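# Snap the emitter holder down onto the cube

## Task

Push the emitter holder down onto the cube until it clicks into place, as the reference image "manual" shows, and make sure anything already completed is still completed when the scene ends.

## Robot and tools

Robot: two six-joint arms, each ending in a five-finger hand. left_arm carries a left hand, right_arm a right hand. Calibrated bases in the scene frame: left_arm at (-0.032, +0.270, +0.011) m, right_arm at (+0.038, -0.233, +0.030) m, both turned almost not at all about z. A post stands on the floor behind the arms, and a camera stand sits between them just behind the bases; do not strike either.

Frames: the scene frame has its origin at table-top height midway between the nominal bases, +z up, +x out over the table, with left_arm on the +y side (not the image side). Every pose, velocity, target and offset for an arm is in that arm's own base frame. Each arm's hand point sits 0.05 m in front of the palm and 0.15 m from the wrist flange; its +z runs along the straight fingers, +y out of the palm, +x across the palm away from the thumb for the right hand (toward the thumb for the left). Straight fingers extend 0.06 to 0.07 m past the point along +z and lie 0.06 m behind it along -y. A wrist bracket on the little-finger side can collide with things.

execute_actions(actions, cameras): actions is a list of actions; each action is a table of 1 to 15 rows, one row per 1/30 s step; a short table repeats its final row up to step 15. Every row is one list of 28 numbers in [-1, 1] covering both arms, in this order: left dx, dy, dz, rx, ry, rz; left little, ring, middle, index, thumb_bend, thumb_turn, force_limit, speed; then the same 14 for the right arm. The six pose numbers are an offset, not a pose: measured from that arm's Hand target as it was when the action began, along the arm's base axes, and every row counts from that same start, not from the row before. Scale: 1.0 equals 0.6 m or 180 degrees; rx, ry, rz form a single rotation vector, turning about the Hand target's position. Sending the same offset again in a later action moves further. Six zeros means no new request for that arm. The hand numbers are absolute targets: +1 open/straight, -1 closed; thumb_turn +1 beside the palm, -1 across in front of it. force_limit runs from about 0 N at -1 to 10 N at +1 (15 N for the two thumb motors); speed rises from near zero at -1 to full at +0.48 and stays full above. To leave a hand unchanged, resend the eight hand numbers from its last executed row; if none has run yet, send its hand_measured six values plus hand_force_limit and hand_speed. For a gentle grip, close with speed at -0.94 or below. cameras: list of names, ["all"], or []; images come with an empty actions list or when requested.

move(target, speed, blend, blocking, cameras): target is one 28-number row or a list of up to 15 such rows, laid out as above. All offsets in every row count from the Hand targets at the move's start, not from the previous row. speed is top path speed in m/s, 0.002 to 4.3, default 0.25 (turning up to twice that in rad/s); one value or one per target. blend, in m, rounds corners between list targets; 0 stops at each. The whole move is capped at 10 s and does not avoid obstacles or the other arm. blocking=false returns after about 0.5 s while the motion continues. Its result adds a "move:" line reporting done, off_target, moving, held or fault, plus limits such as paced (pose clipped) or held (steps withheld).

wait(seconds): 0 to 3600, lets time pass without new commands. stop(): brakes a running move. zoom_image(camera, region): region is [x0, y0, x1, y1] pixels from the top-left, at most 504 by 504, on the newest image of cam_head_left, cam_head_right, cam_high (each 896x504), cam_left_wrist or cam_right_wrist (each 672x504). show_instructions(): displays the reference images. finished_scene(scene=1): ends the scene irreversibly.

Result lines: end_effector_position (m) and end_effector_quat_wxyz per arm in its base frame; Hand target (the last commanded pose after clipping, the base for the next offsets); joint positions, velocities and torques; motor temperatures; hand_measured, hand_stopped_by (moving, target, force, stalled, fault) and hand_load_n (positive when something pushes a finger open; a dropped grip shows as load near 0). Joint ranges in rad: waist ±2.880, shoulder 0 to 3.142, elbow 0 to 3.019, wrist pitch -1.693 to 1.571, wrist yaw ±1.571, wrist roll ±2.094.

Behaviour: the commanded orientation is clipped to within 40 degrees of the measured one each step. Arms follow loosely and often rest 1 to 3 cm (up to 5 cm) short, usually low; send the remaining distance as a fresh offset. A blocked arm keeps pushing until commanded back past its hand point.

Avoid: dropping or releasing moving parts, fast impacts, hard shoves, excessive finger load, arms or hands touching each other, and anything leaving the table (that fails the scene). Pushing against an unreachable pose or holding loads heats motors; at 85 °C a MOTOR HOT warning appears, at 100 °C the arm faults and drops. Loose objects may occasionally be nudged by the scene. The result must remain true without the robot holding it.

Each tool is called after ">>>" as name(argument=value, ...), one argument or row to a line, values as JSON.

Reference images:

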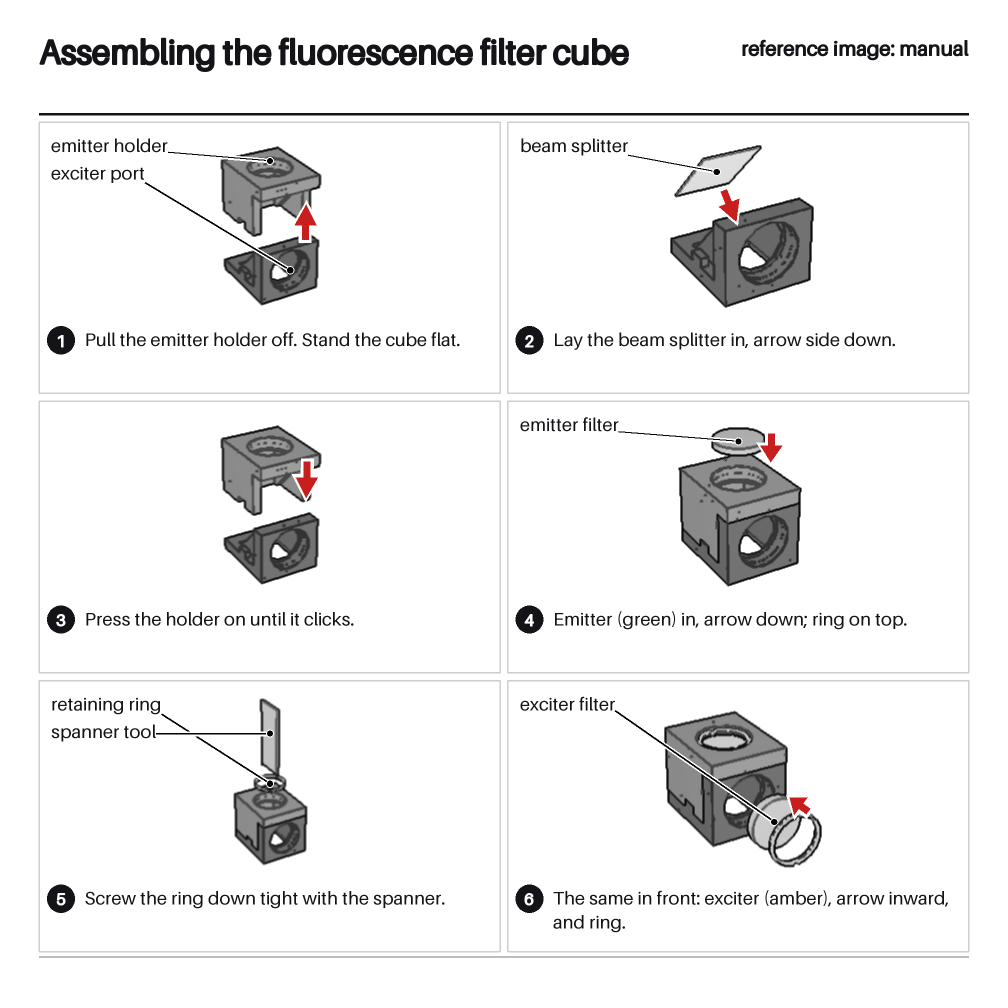

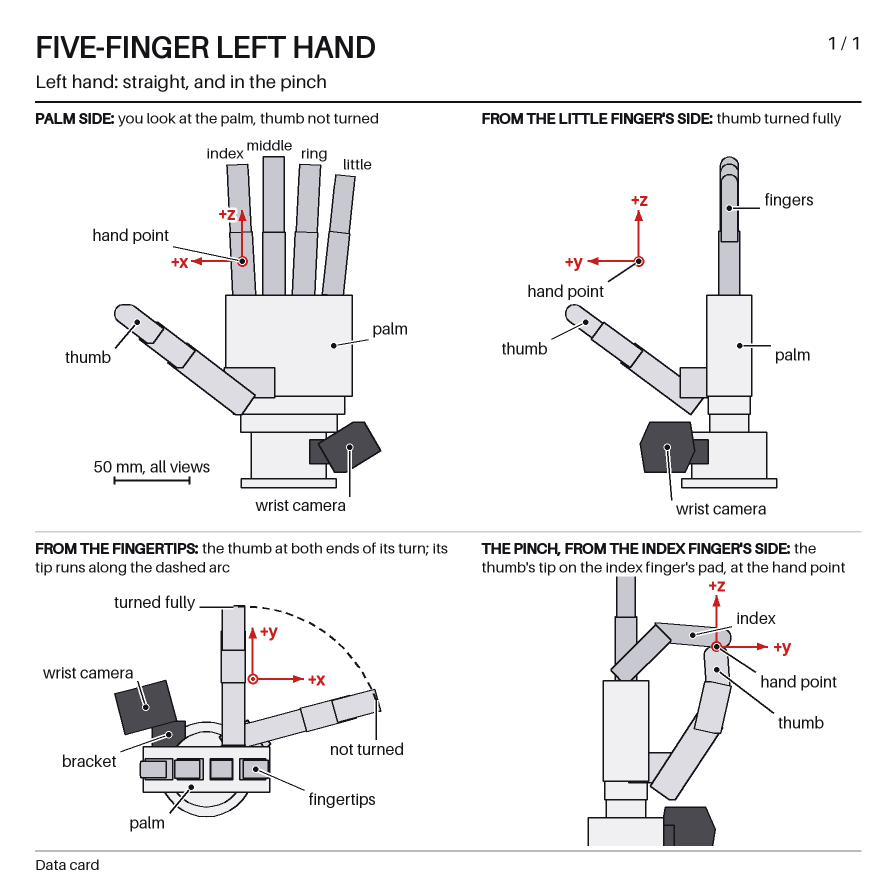

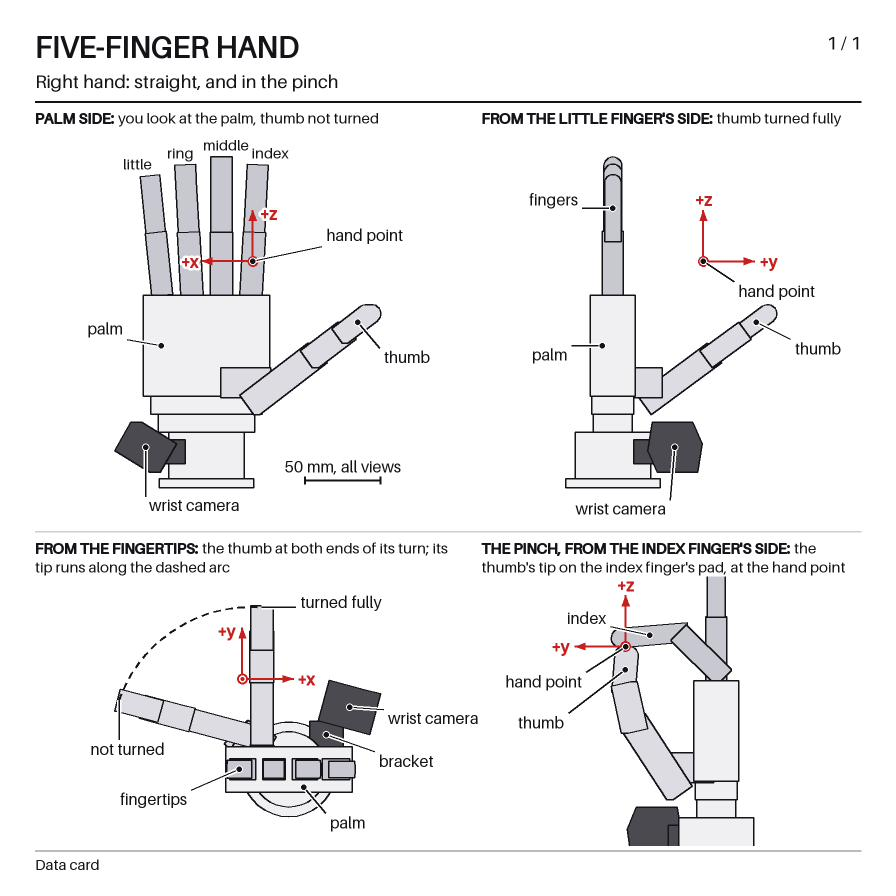

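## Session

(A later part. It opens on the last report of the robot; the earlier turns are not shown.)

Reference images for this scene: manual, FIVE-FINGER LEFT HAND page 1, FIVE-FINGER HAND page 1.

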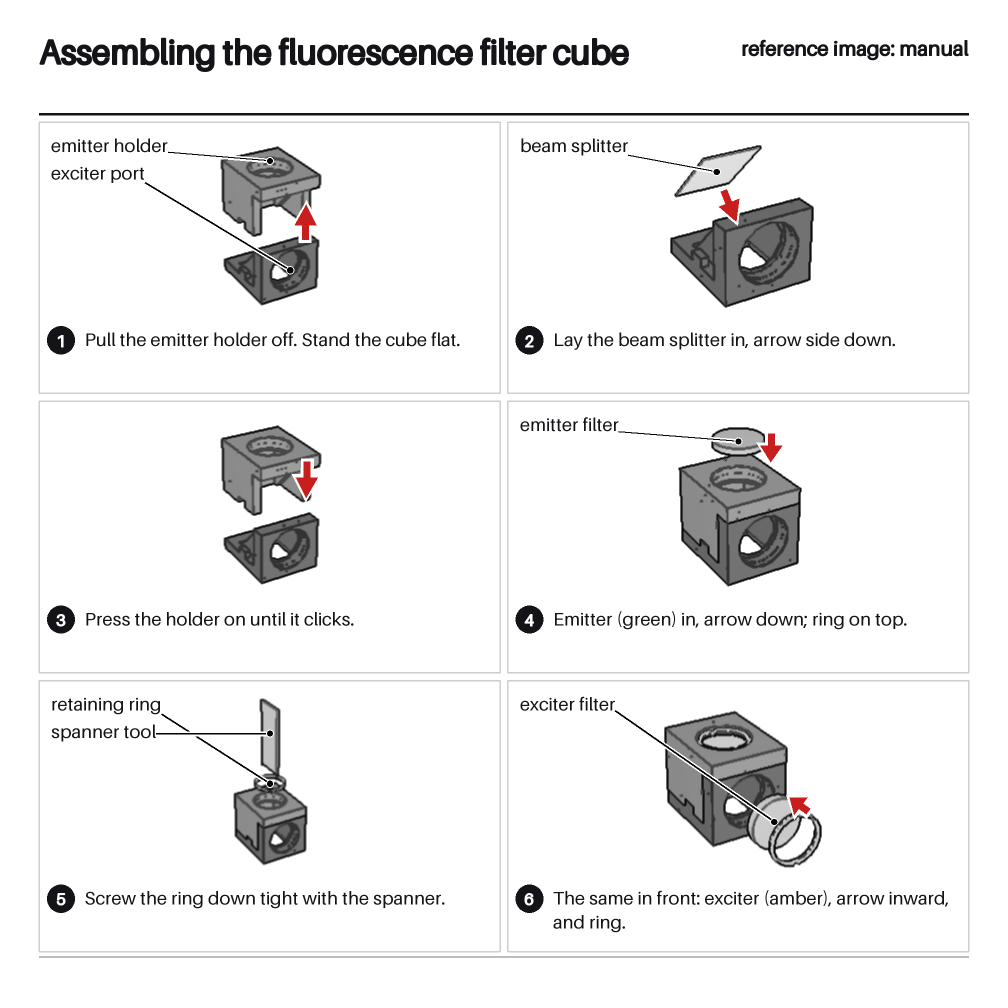

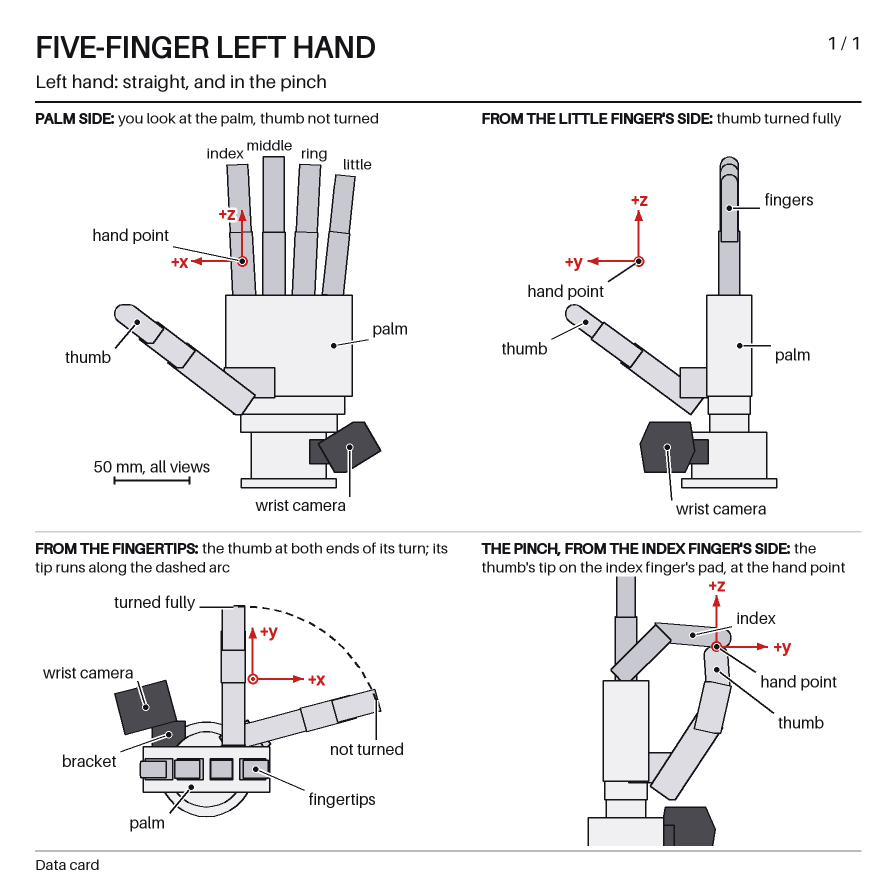

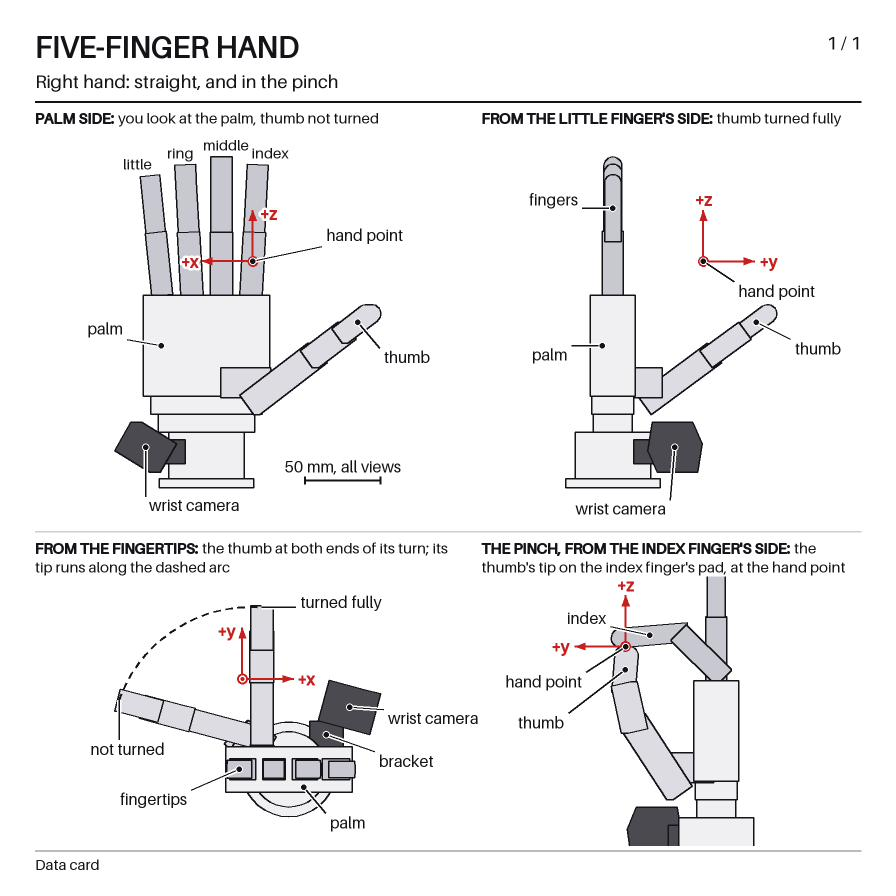

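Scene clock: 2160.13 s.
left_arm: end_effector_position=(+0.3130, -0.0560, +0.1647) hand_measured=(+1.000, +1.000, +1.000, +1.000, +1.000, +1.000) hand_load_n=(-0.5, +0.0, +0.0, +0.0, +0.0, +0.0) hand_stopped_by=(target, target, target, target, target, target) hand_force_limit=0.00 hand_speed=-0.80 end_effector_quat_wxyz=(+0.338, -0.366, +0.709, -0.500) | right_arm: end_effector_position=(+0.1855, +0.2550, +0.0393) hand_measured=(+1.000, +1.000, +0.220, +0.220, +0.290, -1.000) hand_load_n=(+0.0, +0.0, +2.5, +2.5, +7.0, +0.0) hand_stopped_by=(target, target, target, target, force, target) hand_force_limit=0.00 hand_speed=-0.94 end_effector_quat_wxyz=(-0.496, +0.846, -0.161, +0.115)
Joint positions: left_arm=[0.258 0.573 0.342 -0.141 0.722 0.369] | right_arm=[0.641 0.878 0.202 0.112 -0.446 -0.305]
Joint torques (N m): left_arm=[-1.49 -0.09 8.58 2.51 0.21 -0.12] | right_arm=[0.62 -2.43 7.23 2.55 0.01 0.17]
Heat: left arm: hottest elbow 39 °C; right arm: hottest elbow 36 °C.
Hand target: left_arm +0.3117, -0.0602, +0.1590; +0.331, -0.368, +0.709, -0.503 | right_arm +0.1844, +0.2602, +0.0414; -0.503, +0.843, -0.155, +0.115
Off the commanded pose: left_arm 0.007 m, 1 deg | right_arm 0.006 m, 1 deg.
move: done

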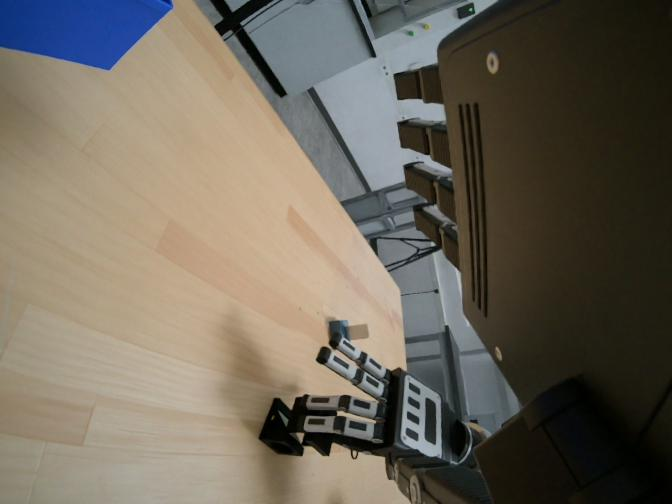

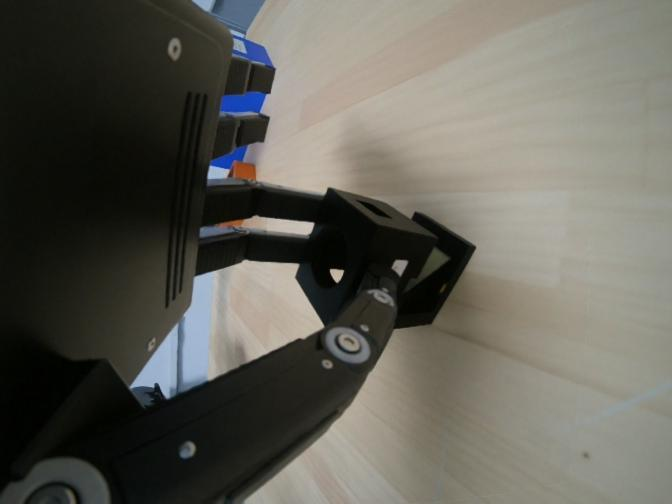

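>>> zoom_image(
  camera="cam_left_wrist",
  region=[284, 400, 344, 460],
)

>>> show_instructions(
)

Scaled by 8.400 from the camera's image (finer frame: 960x720).

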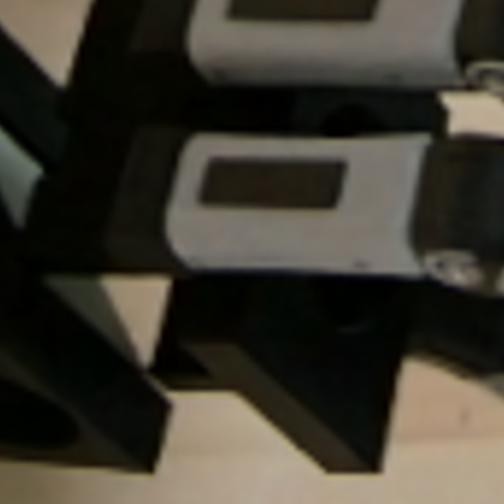

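Reference images for this scene: manual, FIVE-FINGER LEFT HAND page 1, FIVE-FINGER HAND page 1.

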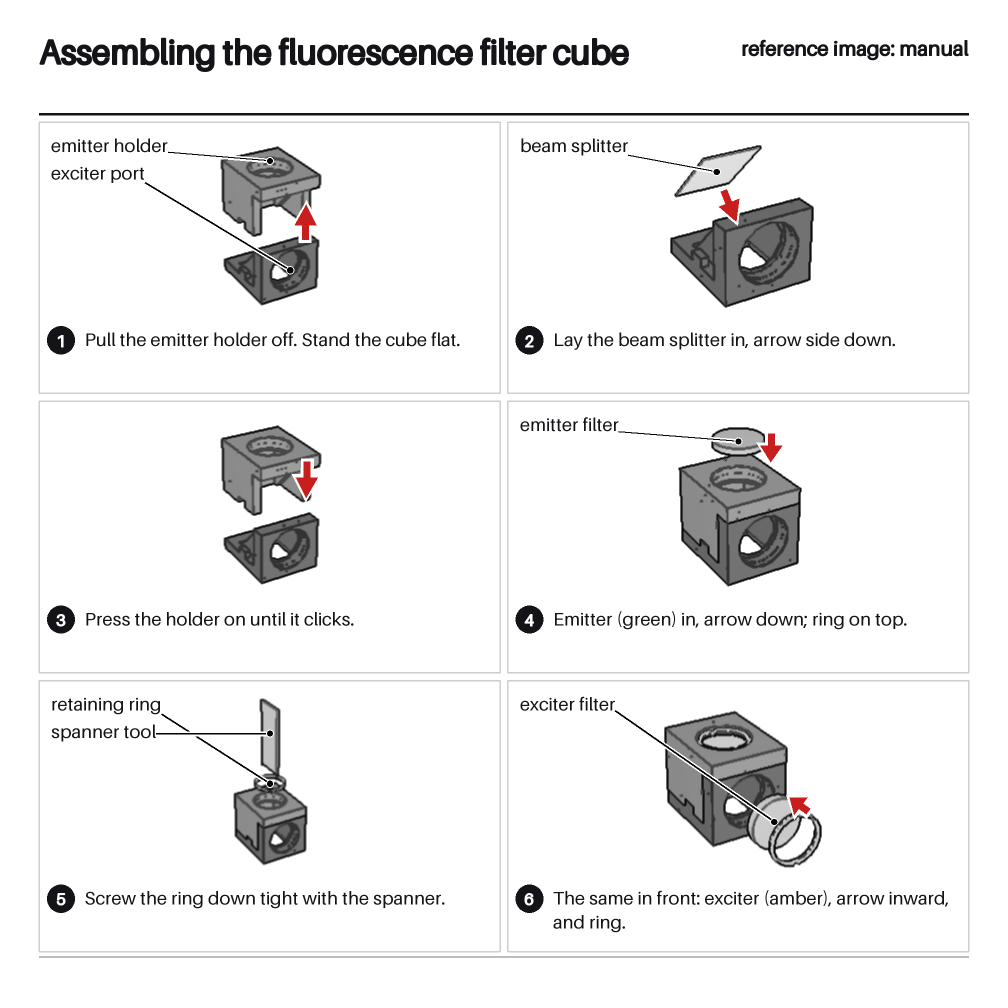

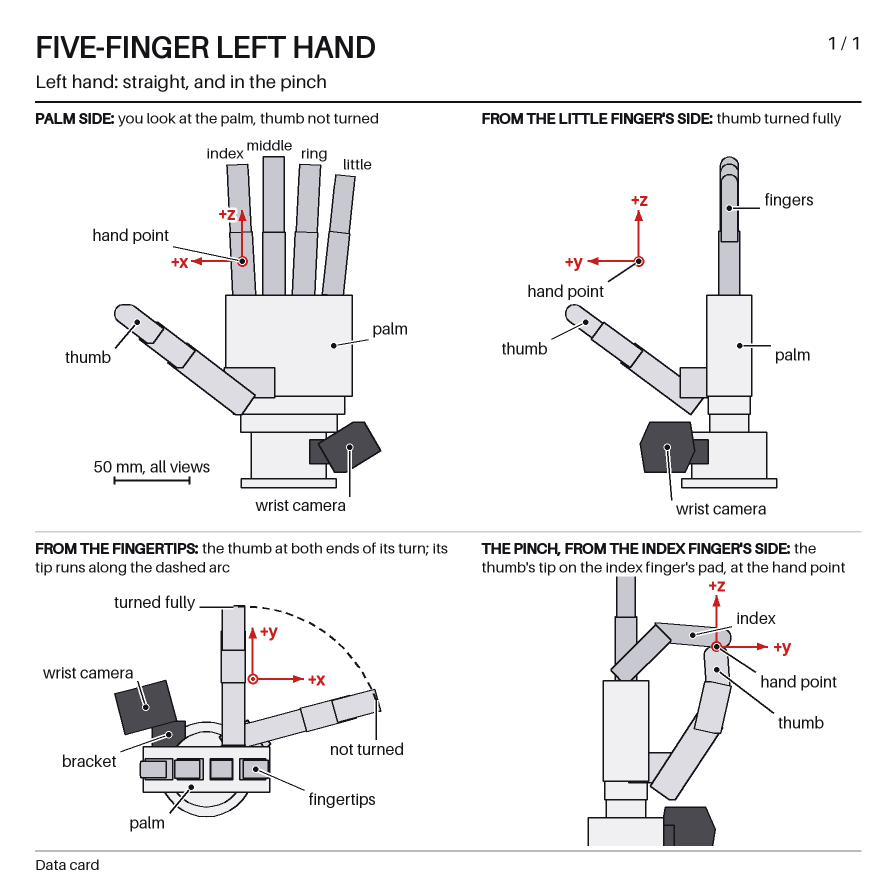

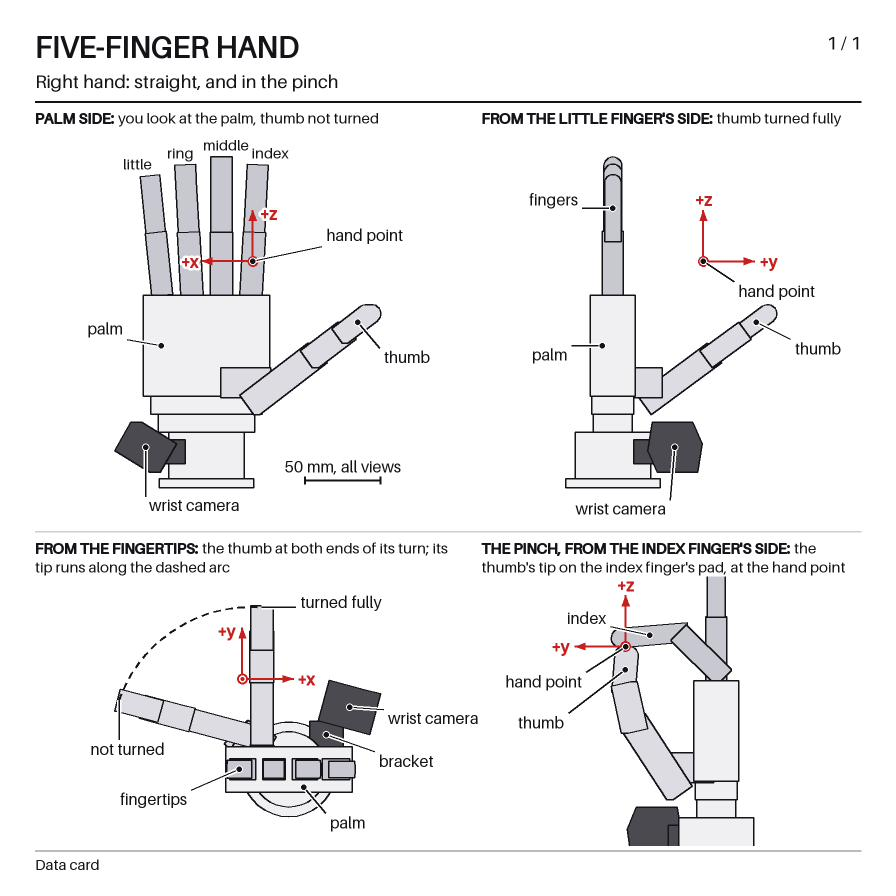

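>>> zoom_image(
  camera="cam_left_wrist",
  region=[282, 424, 318, 460],
)

Scaled by 14.000 from the camera's image (finer frame: 960x720).

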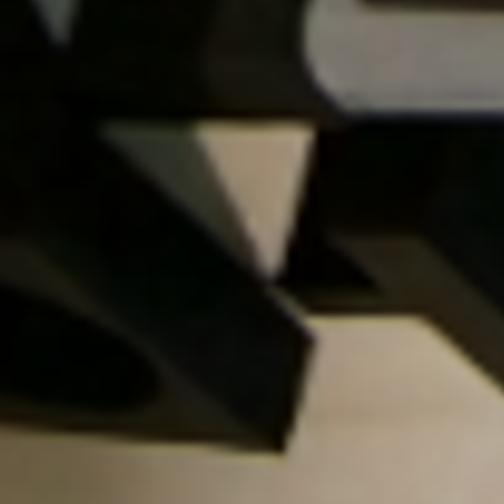

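>>> move(
  target=[0,0,0,0,0,0,1,1,1,1,1,1,0,-0.8,0,0,-0.005,0,0,0,1,1,0.22,0.22,0.1,-1,0.0,-0.94],
  speed=[0.05],
  cameras=["cam_left_wrist","cam_right_wrist"],
)

>>> zoom_image(
  camera="cam_right_wrist",
  region=[380, 200, 480, 300],
)

>>> zoom_image(
  camera="cam_left_wrist",
  region=[282, 424, 318, 460],
)

>>> zoom_image(
  camera="cam_left_wrist",
  region=[250, 390, 330, 470],
)

Scene clock: 2256.43 s.
left_arm: end_effector_position=(+0.3130, -0.0560, +0.1647) hand_measured=(+1.000, +1.000, +1.000, +1.000, +1.000, +1.000) hand_load_n=(+0.0, -0.5, +0.0, +0.0, +0.0, +0.0) hand_stopped_by=(target, target, target, target, target, target) hand_force_limit=0.00 hand_speed=-0.80 end_effector_quat_wxyz=(+0.338, -0.366, +0.709, -0.500) | right_arm: end_effector_position=(+0.1869, +0.2563, +0.0389) hand_measured=(+1.000, +1.000, +0.220, +0.220, +0.290, -1.000) hand_load_n=(+0.0, +0.0, +3.0, +3.0, +7.0, +0.5) hand_stopped_by=(target, target, target, target, force, target) hand_force_limit=0.00 hand_speed=-0.94 end_effector_quat_wxyz=(-0.499, +0.844, -0.161, +0.116)
Joint positions: left_arm=[0.258 0.573 0.342 -0.141 0.722 0.369] | right_arm=[0.641 0.888 0.199 0.134 -0.446 -0.302]
Joint torques (N m): left_arm=[-1.73 -0.5 8.55 2.55 0.22 -0.11] | right_arm=[0.67 -2.14 6.95 2.5 0.01 0.16]
Heat: left arm: hottest elbow 39 °C; right arm: hottest elbow 35 °C.
Hand target: left_arm +0.3117, -0.0602, +0.1590; +0.331, -0.368, +0.709, -0.503 | right_arm +0.1844, +0.2602, +0.0383; -0.503, +0.843, -0.155, +0.115
Off the commanded pose: left_arm 0.007 m, 1 deg | right_arm 0.005 m, 1 deg.
move: done

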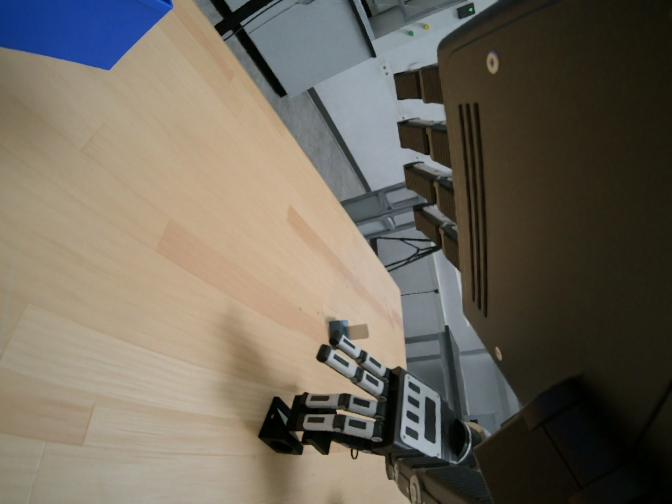

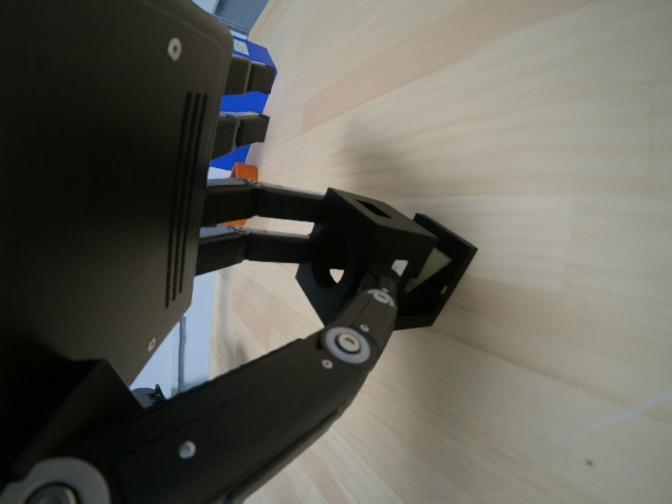

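Scaled by 5.040 from the camera's image (finer frame: 960x720).

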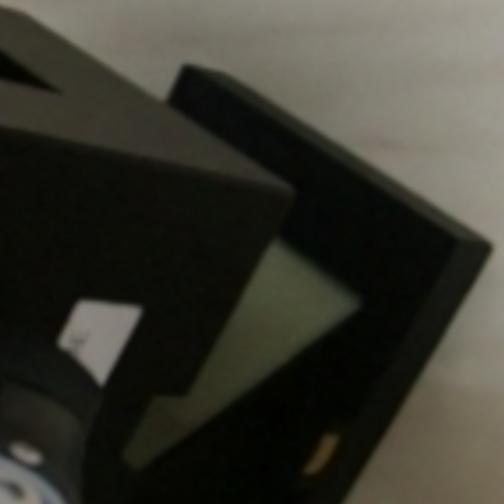

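Scaled by 14.000 from the camera's image (finer frame: 960x720).

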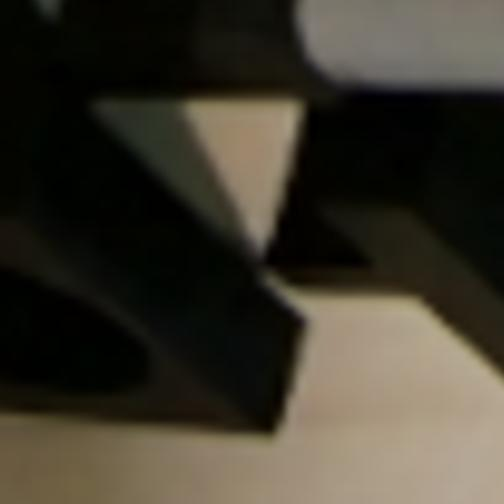

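Scaled by 6.300 from the camera's image (finer frame: 960x720).

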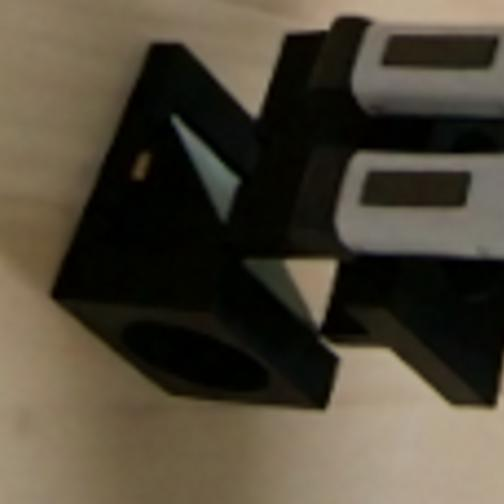

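>>> zoom_image(
  camera="cam_left_wrist",
  region=[268, 400, 304, 436],
)

>>> zoom_image(
  camera="cam_right_wrist",
  region=[395, 265, 435, 305],
)

Scaled by 14.000 from the camera's image (finer frame: 960x720).

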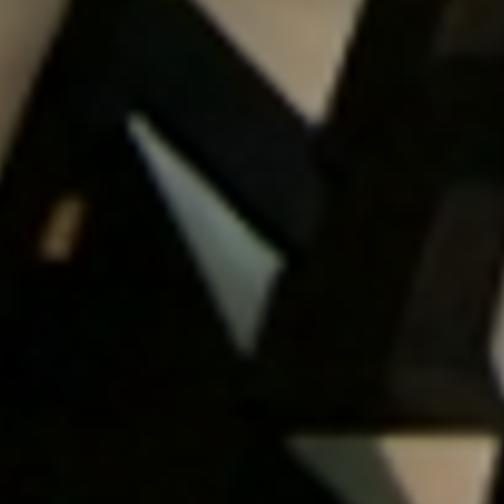

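Scaled by 12.600 from the camera's image (finer frame: 960x720).

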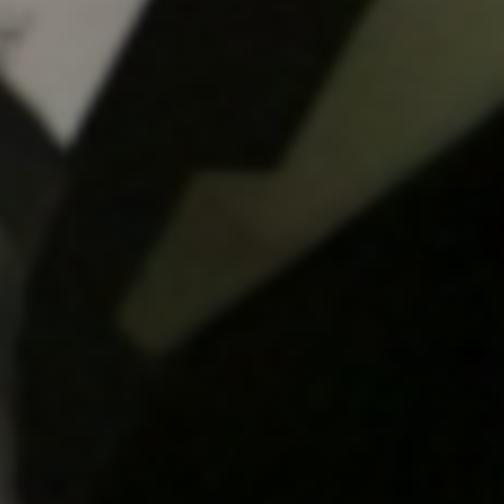

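>>> zoom_image(
  camera="cam_left_wrist",
  region=[296, 424, 336, 464],
)

Scaled by 12.600 from the camera's image (finer frame: 960x720).

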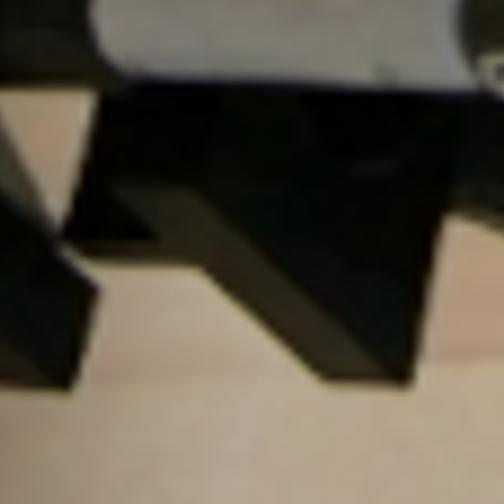

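>>> zoom_image(
  camera="cam_right_wrist",
  region=[390, 290, 440, 340],
)

Scaled by 10.080 from the camera's image (finer frame: 960x720).

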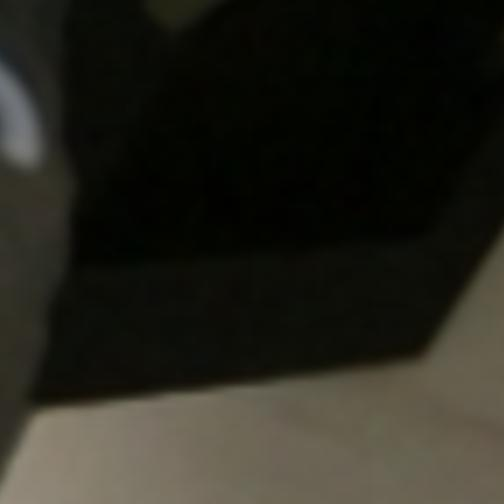

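>>> move(
  target=[0,0,0,0,0,0,1,1,1,1,1,1,0,-0.8,0.033,-0.02,0.075,0,0,0,1,1,0.22,0.22,0.1,-1,0.0,-0.94],
  speed=[0.25],
  cameras=["cam_left_wrist","cam_right_wrist"],
)

>>> zoom_image(
  camera="cam_right_wrist",
  region=[370, 200, 490, 320],
)

>>> zoom_image(
  camera="cam_left_wrist",
  region=[250, 390, 330, 470],
)

Scene clock: 2354.97 s.
left_arm: end_effector_position=(+0.3130, -0.0560, +0.1647) hand_measured=(+1.000, +1.000, +1.000, +1.000, +1.000, +1.000) hand_load_n=(+0.0, +0.0, +0.0, +0.0, +0.0, +0.0) hand_stopped_by=(target, target, target, target, target, target) hand_force_limit=0.00 hand_speed=-0.80 end_effector_quat_wxyz=(+0.338, -0.366, +0.709, -0.500) | right_arm: end_effector_position=(+0.1799, +0.2382, +0.0503) hand_measured=(+1.000, +1.000, +0.220, +0.220, +0.290, -1.000) hand_load_n=(+0.0, +0.0, +2.5, +2.5, +7.0, +0.5) hand_stopped_by=(target, target, target, target, force, target) hand_force_limit=0.00 hand_speed=-0.94 end_effector_quat_wxyz=(-0.483, +0.855, -0.165, +0.090)
Joint positions: left_arm=[0.258 0.573 0.342 -0.141 0.722 0.369] | right_arm=[0.567 0.796 0.239 -0.086 -0.527 -0.354]
Joint torques (N m): left_arm=[-1.79 -0.21 8.55 2.51 0.21 -0.14] | right_arm=[-2.14 -3.37 12.34 1.44 -0.24 0.06]
Motor temperatures (°C): left_arm=[26 23 39 27 24 24] | right_arm=[27 25 32 24 25 25]
Heat: left arm: hottest elbow 39 °C; right arm: hottest elbow 32 °C.
Hand target: left_arm +0.3117, -0.0602, +0.1590; +0.331, -0.368, +0.709, -0.503 | right_arm +0.2041, +0.2482, +0.0834; -0.503, +0.843, -0.155, +0.115
Off the commanded pose: left_arm 0.007 m, 1 deg | right_arm 0.042 m, 4 deg.
move: off_target (right_arm)

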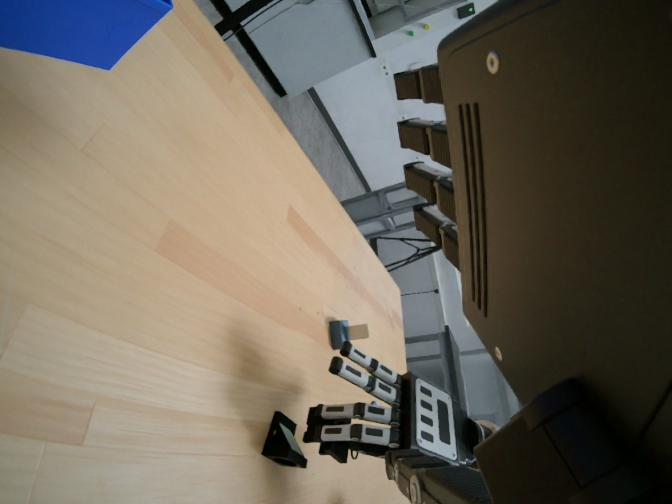

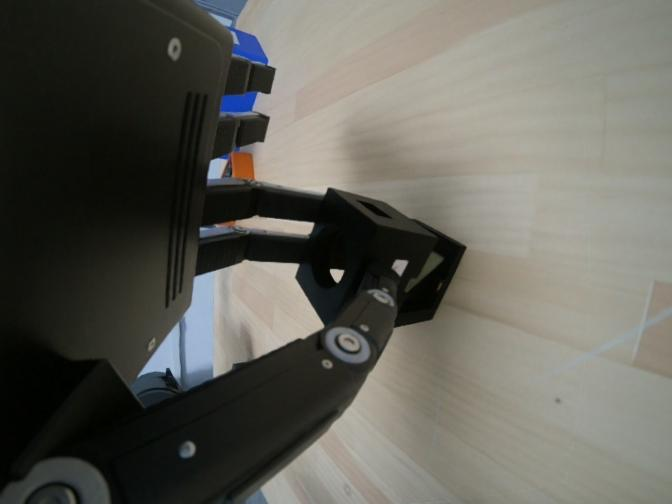

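Scaled by 4.200 from the camera's image (finer frame: 960x720).

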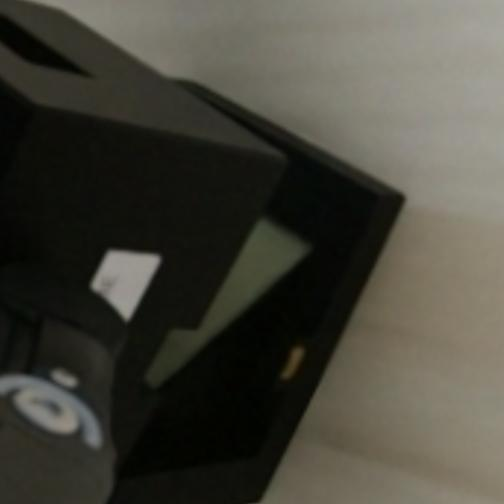

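Scaled by 6.300 from the camera's image (finer frame: 960x720).

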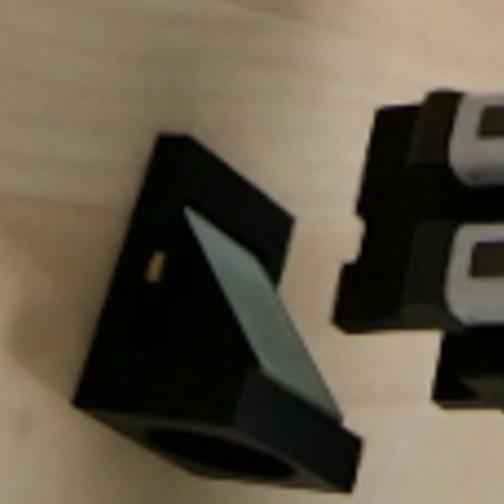

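>>> move(
  target=[
    [0,0,0,0,0,0,1,1,1,1,1,1,0,-0.8,-0.0307,-0.012,-0.0232,0,0,0.015,1,1,0.22,0.22,0.1,-1,0.0,-0.94],
    [0,0,0,0,0,0,1,1,1,1,1,1,0,-0.8,-0.0497,0.0113,-0.0582,0,0,0.015,1,1,0.22,0.22,0.1,-1,0.0,-0.94],
  ],
  speed=[0.15,0.08],
  cameras=["cam_left_wrist","cam_right_wrist"],
)

>>> zoom_image(
  camera="cam_right_wrist",
  region=[380, 220, 480, 320],
)

>>> zoom_image(
  camera="cam_right_wrist",
  region=[390, 280, 440, 330],
)

>>> zoom_image(
  camera="cam_left_wrist",
  region=[250, 390, 330, 470],
)

Scene clock: 2376.30 s.
left_arm: end_effector_position=(+0.3130, -0.0560, +0.1647) hand_measured=(+1.000, +1.000, +1.000, +1.000, +1.000, +1.000) hand_load_n=(+0.0, +0.0, +0.0, +0.0, +0.0, +0.0) hand_stopped_by=(target, target, target, target, target, target) hand_force_limit=0.00 hand_speed=-0.80 end_effector_quat_wxyz=(+0.338, -0.366, +0.709, -0.500) | right_arm: end_effector_position=(+0.1741, +0.2493, +0.0451) hand_measured=(+1.000, +1.000, +0.220, +0.220, +0.290, -1.000) hand_load_n=(+0.0, -0.5, +2.5, +2.5, +7.0, +0.5) hand_stopped_by=(target, target, target, target, force, target) hand_force_limit=0.00 hand_speed=-0.94 end_effector_quat_wxyz=(-0.498, +0.850, -0.140, +0.102)
Joint positions: left_arm=[0.258 0.573 0.342 -0.141 0.722 0.369] | right_arm=[0.625 0.81 0.202 0.024 -0.501 -0.345]
Joint torques (N m): left_arm=[-1.85 -0.03 8.59 2.51 0.22 -0.13] | right_arm=[0.56 -1.67 7.73 2.54 -0.01 0.19]
Heat: left arm: hottest elbow 39 °C; right arm: hottest elbow 34 °C.
Hand target: left_arm +0.3117, -0.0602, +0.1590; +0.331, -0.368, +0.709, -0.503 | right_arm +0.1744, +0.2550, +0.0485; -0.505, +0.846, -0.135, +0.103
Off the commanded pose: left_arm 0.007 m, 1 deg | right_arm 0.007 m, 1 deg.
move: done

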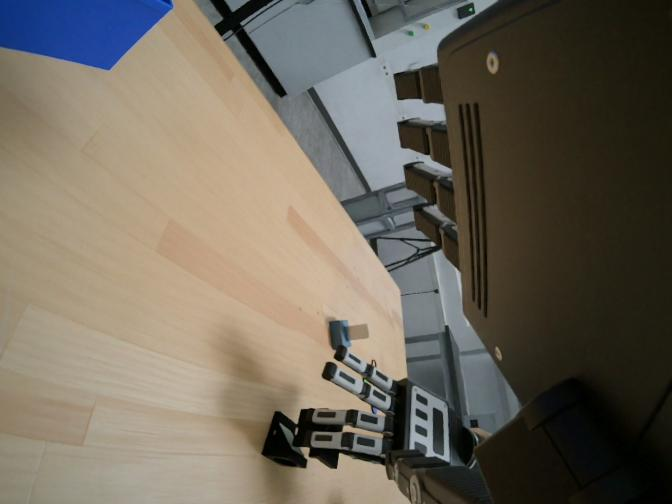

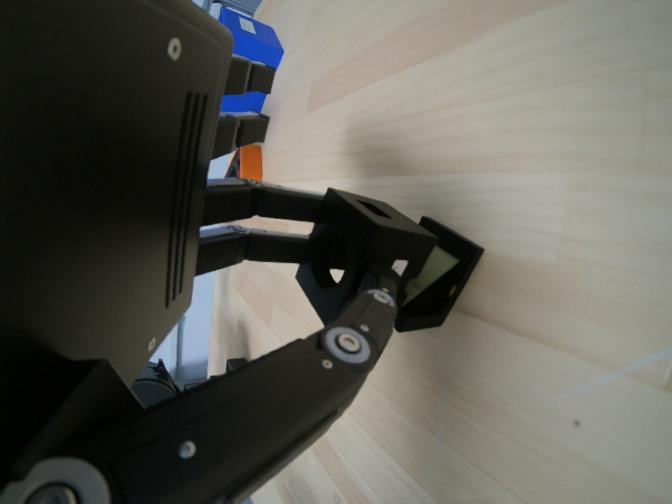

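Scaled by 5.040 from the camera's image (finer frame: 960x720).

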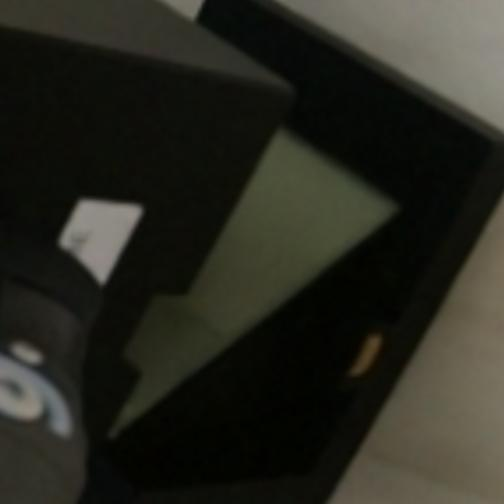

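Scaled by 10.080 from the camera's image (finer frame: 960x720).

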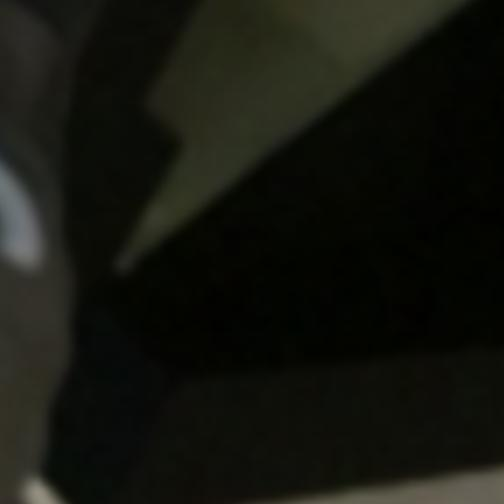

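Scaled by 6.300 from the camera's image (finer frame: 960x720).

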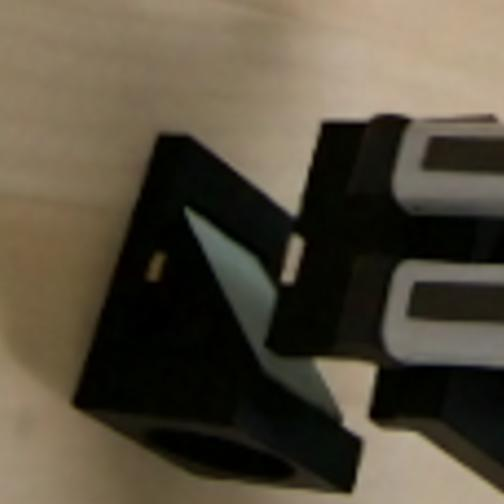

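>>> zoom_image(
  camera="cam_left_wrist",
  region=[284, 430, 334, 480],
)

>>> zoom_image(
  camera="cam_left_wrist",
  region=[260, 410, 310, 460],
)

Scaled by 10.080 from the camera's image (finer frame: 960x720).

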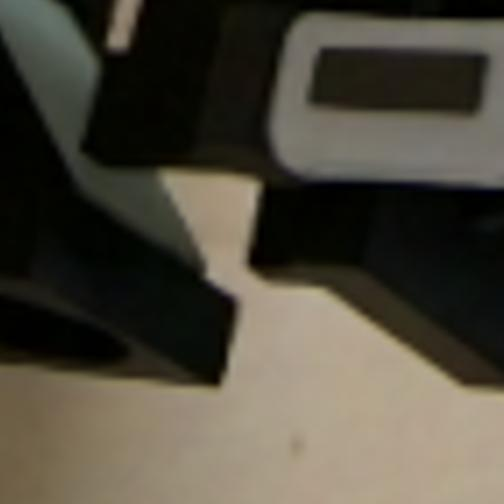

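Scaled by 10.080 from the camera's image (finer frame: 960x720).

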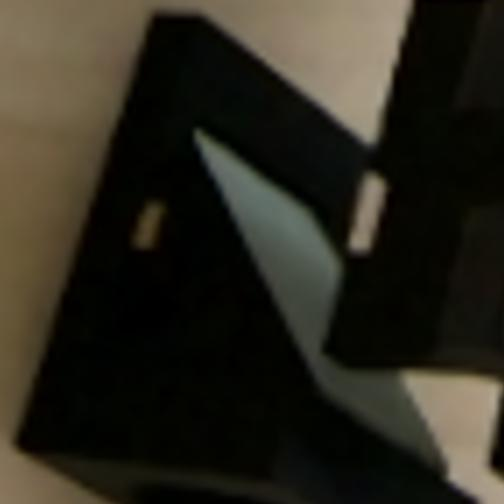

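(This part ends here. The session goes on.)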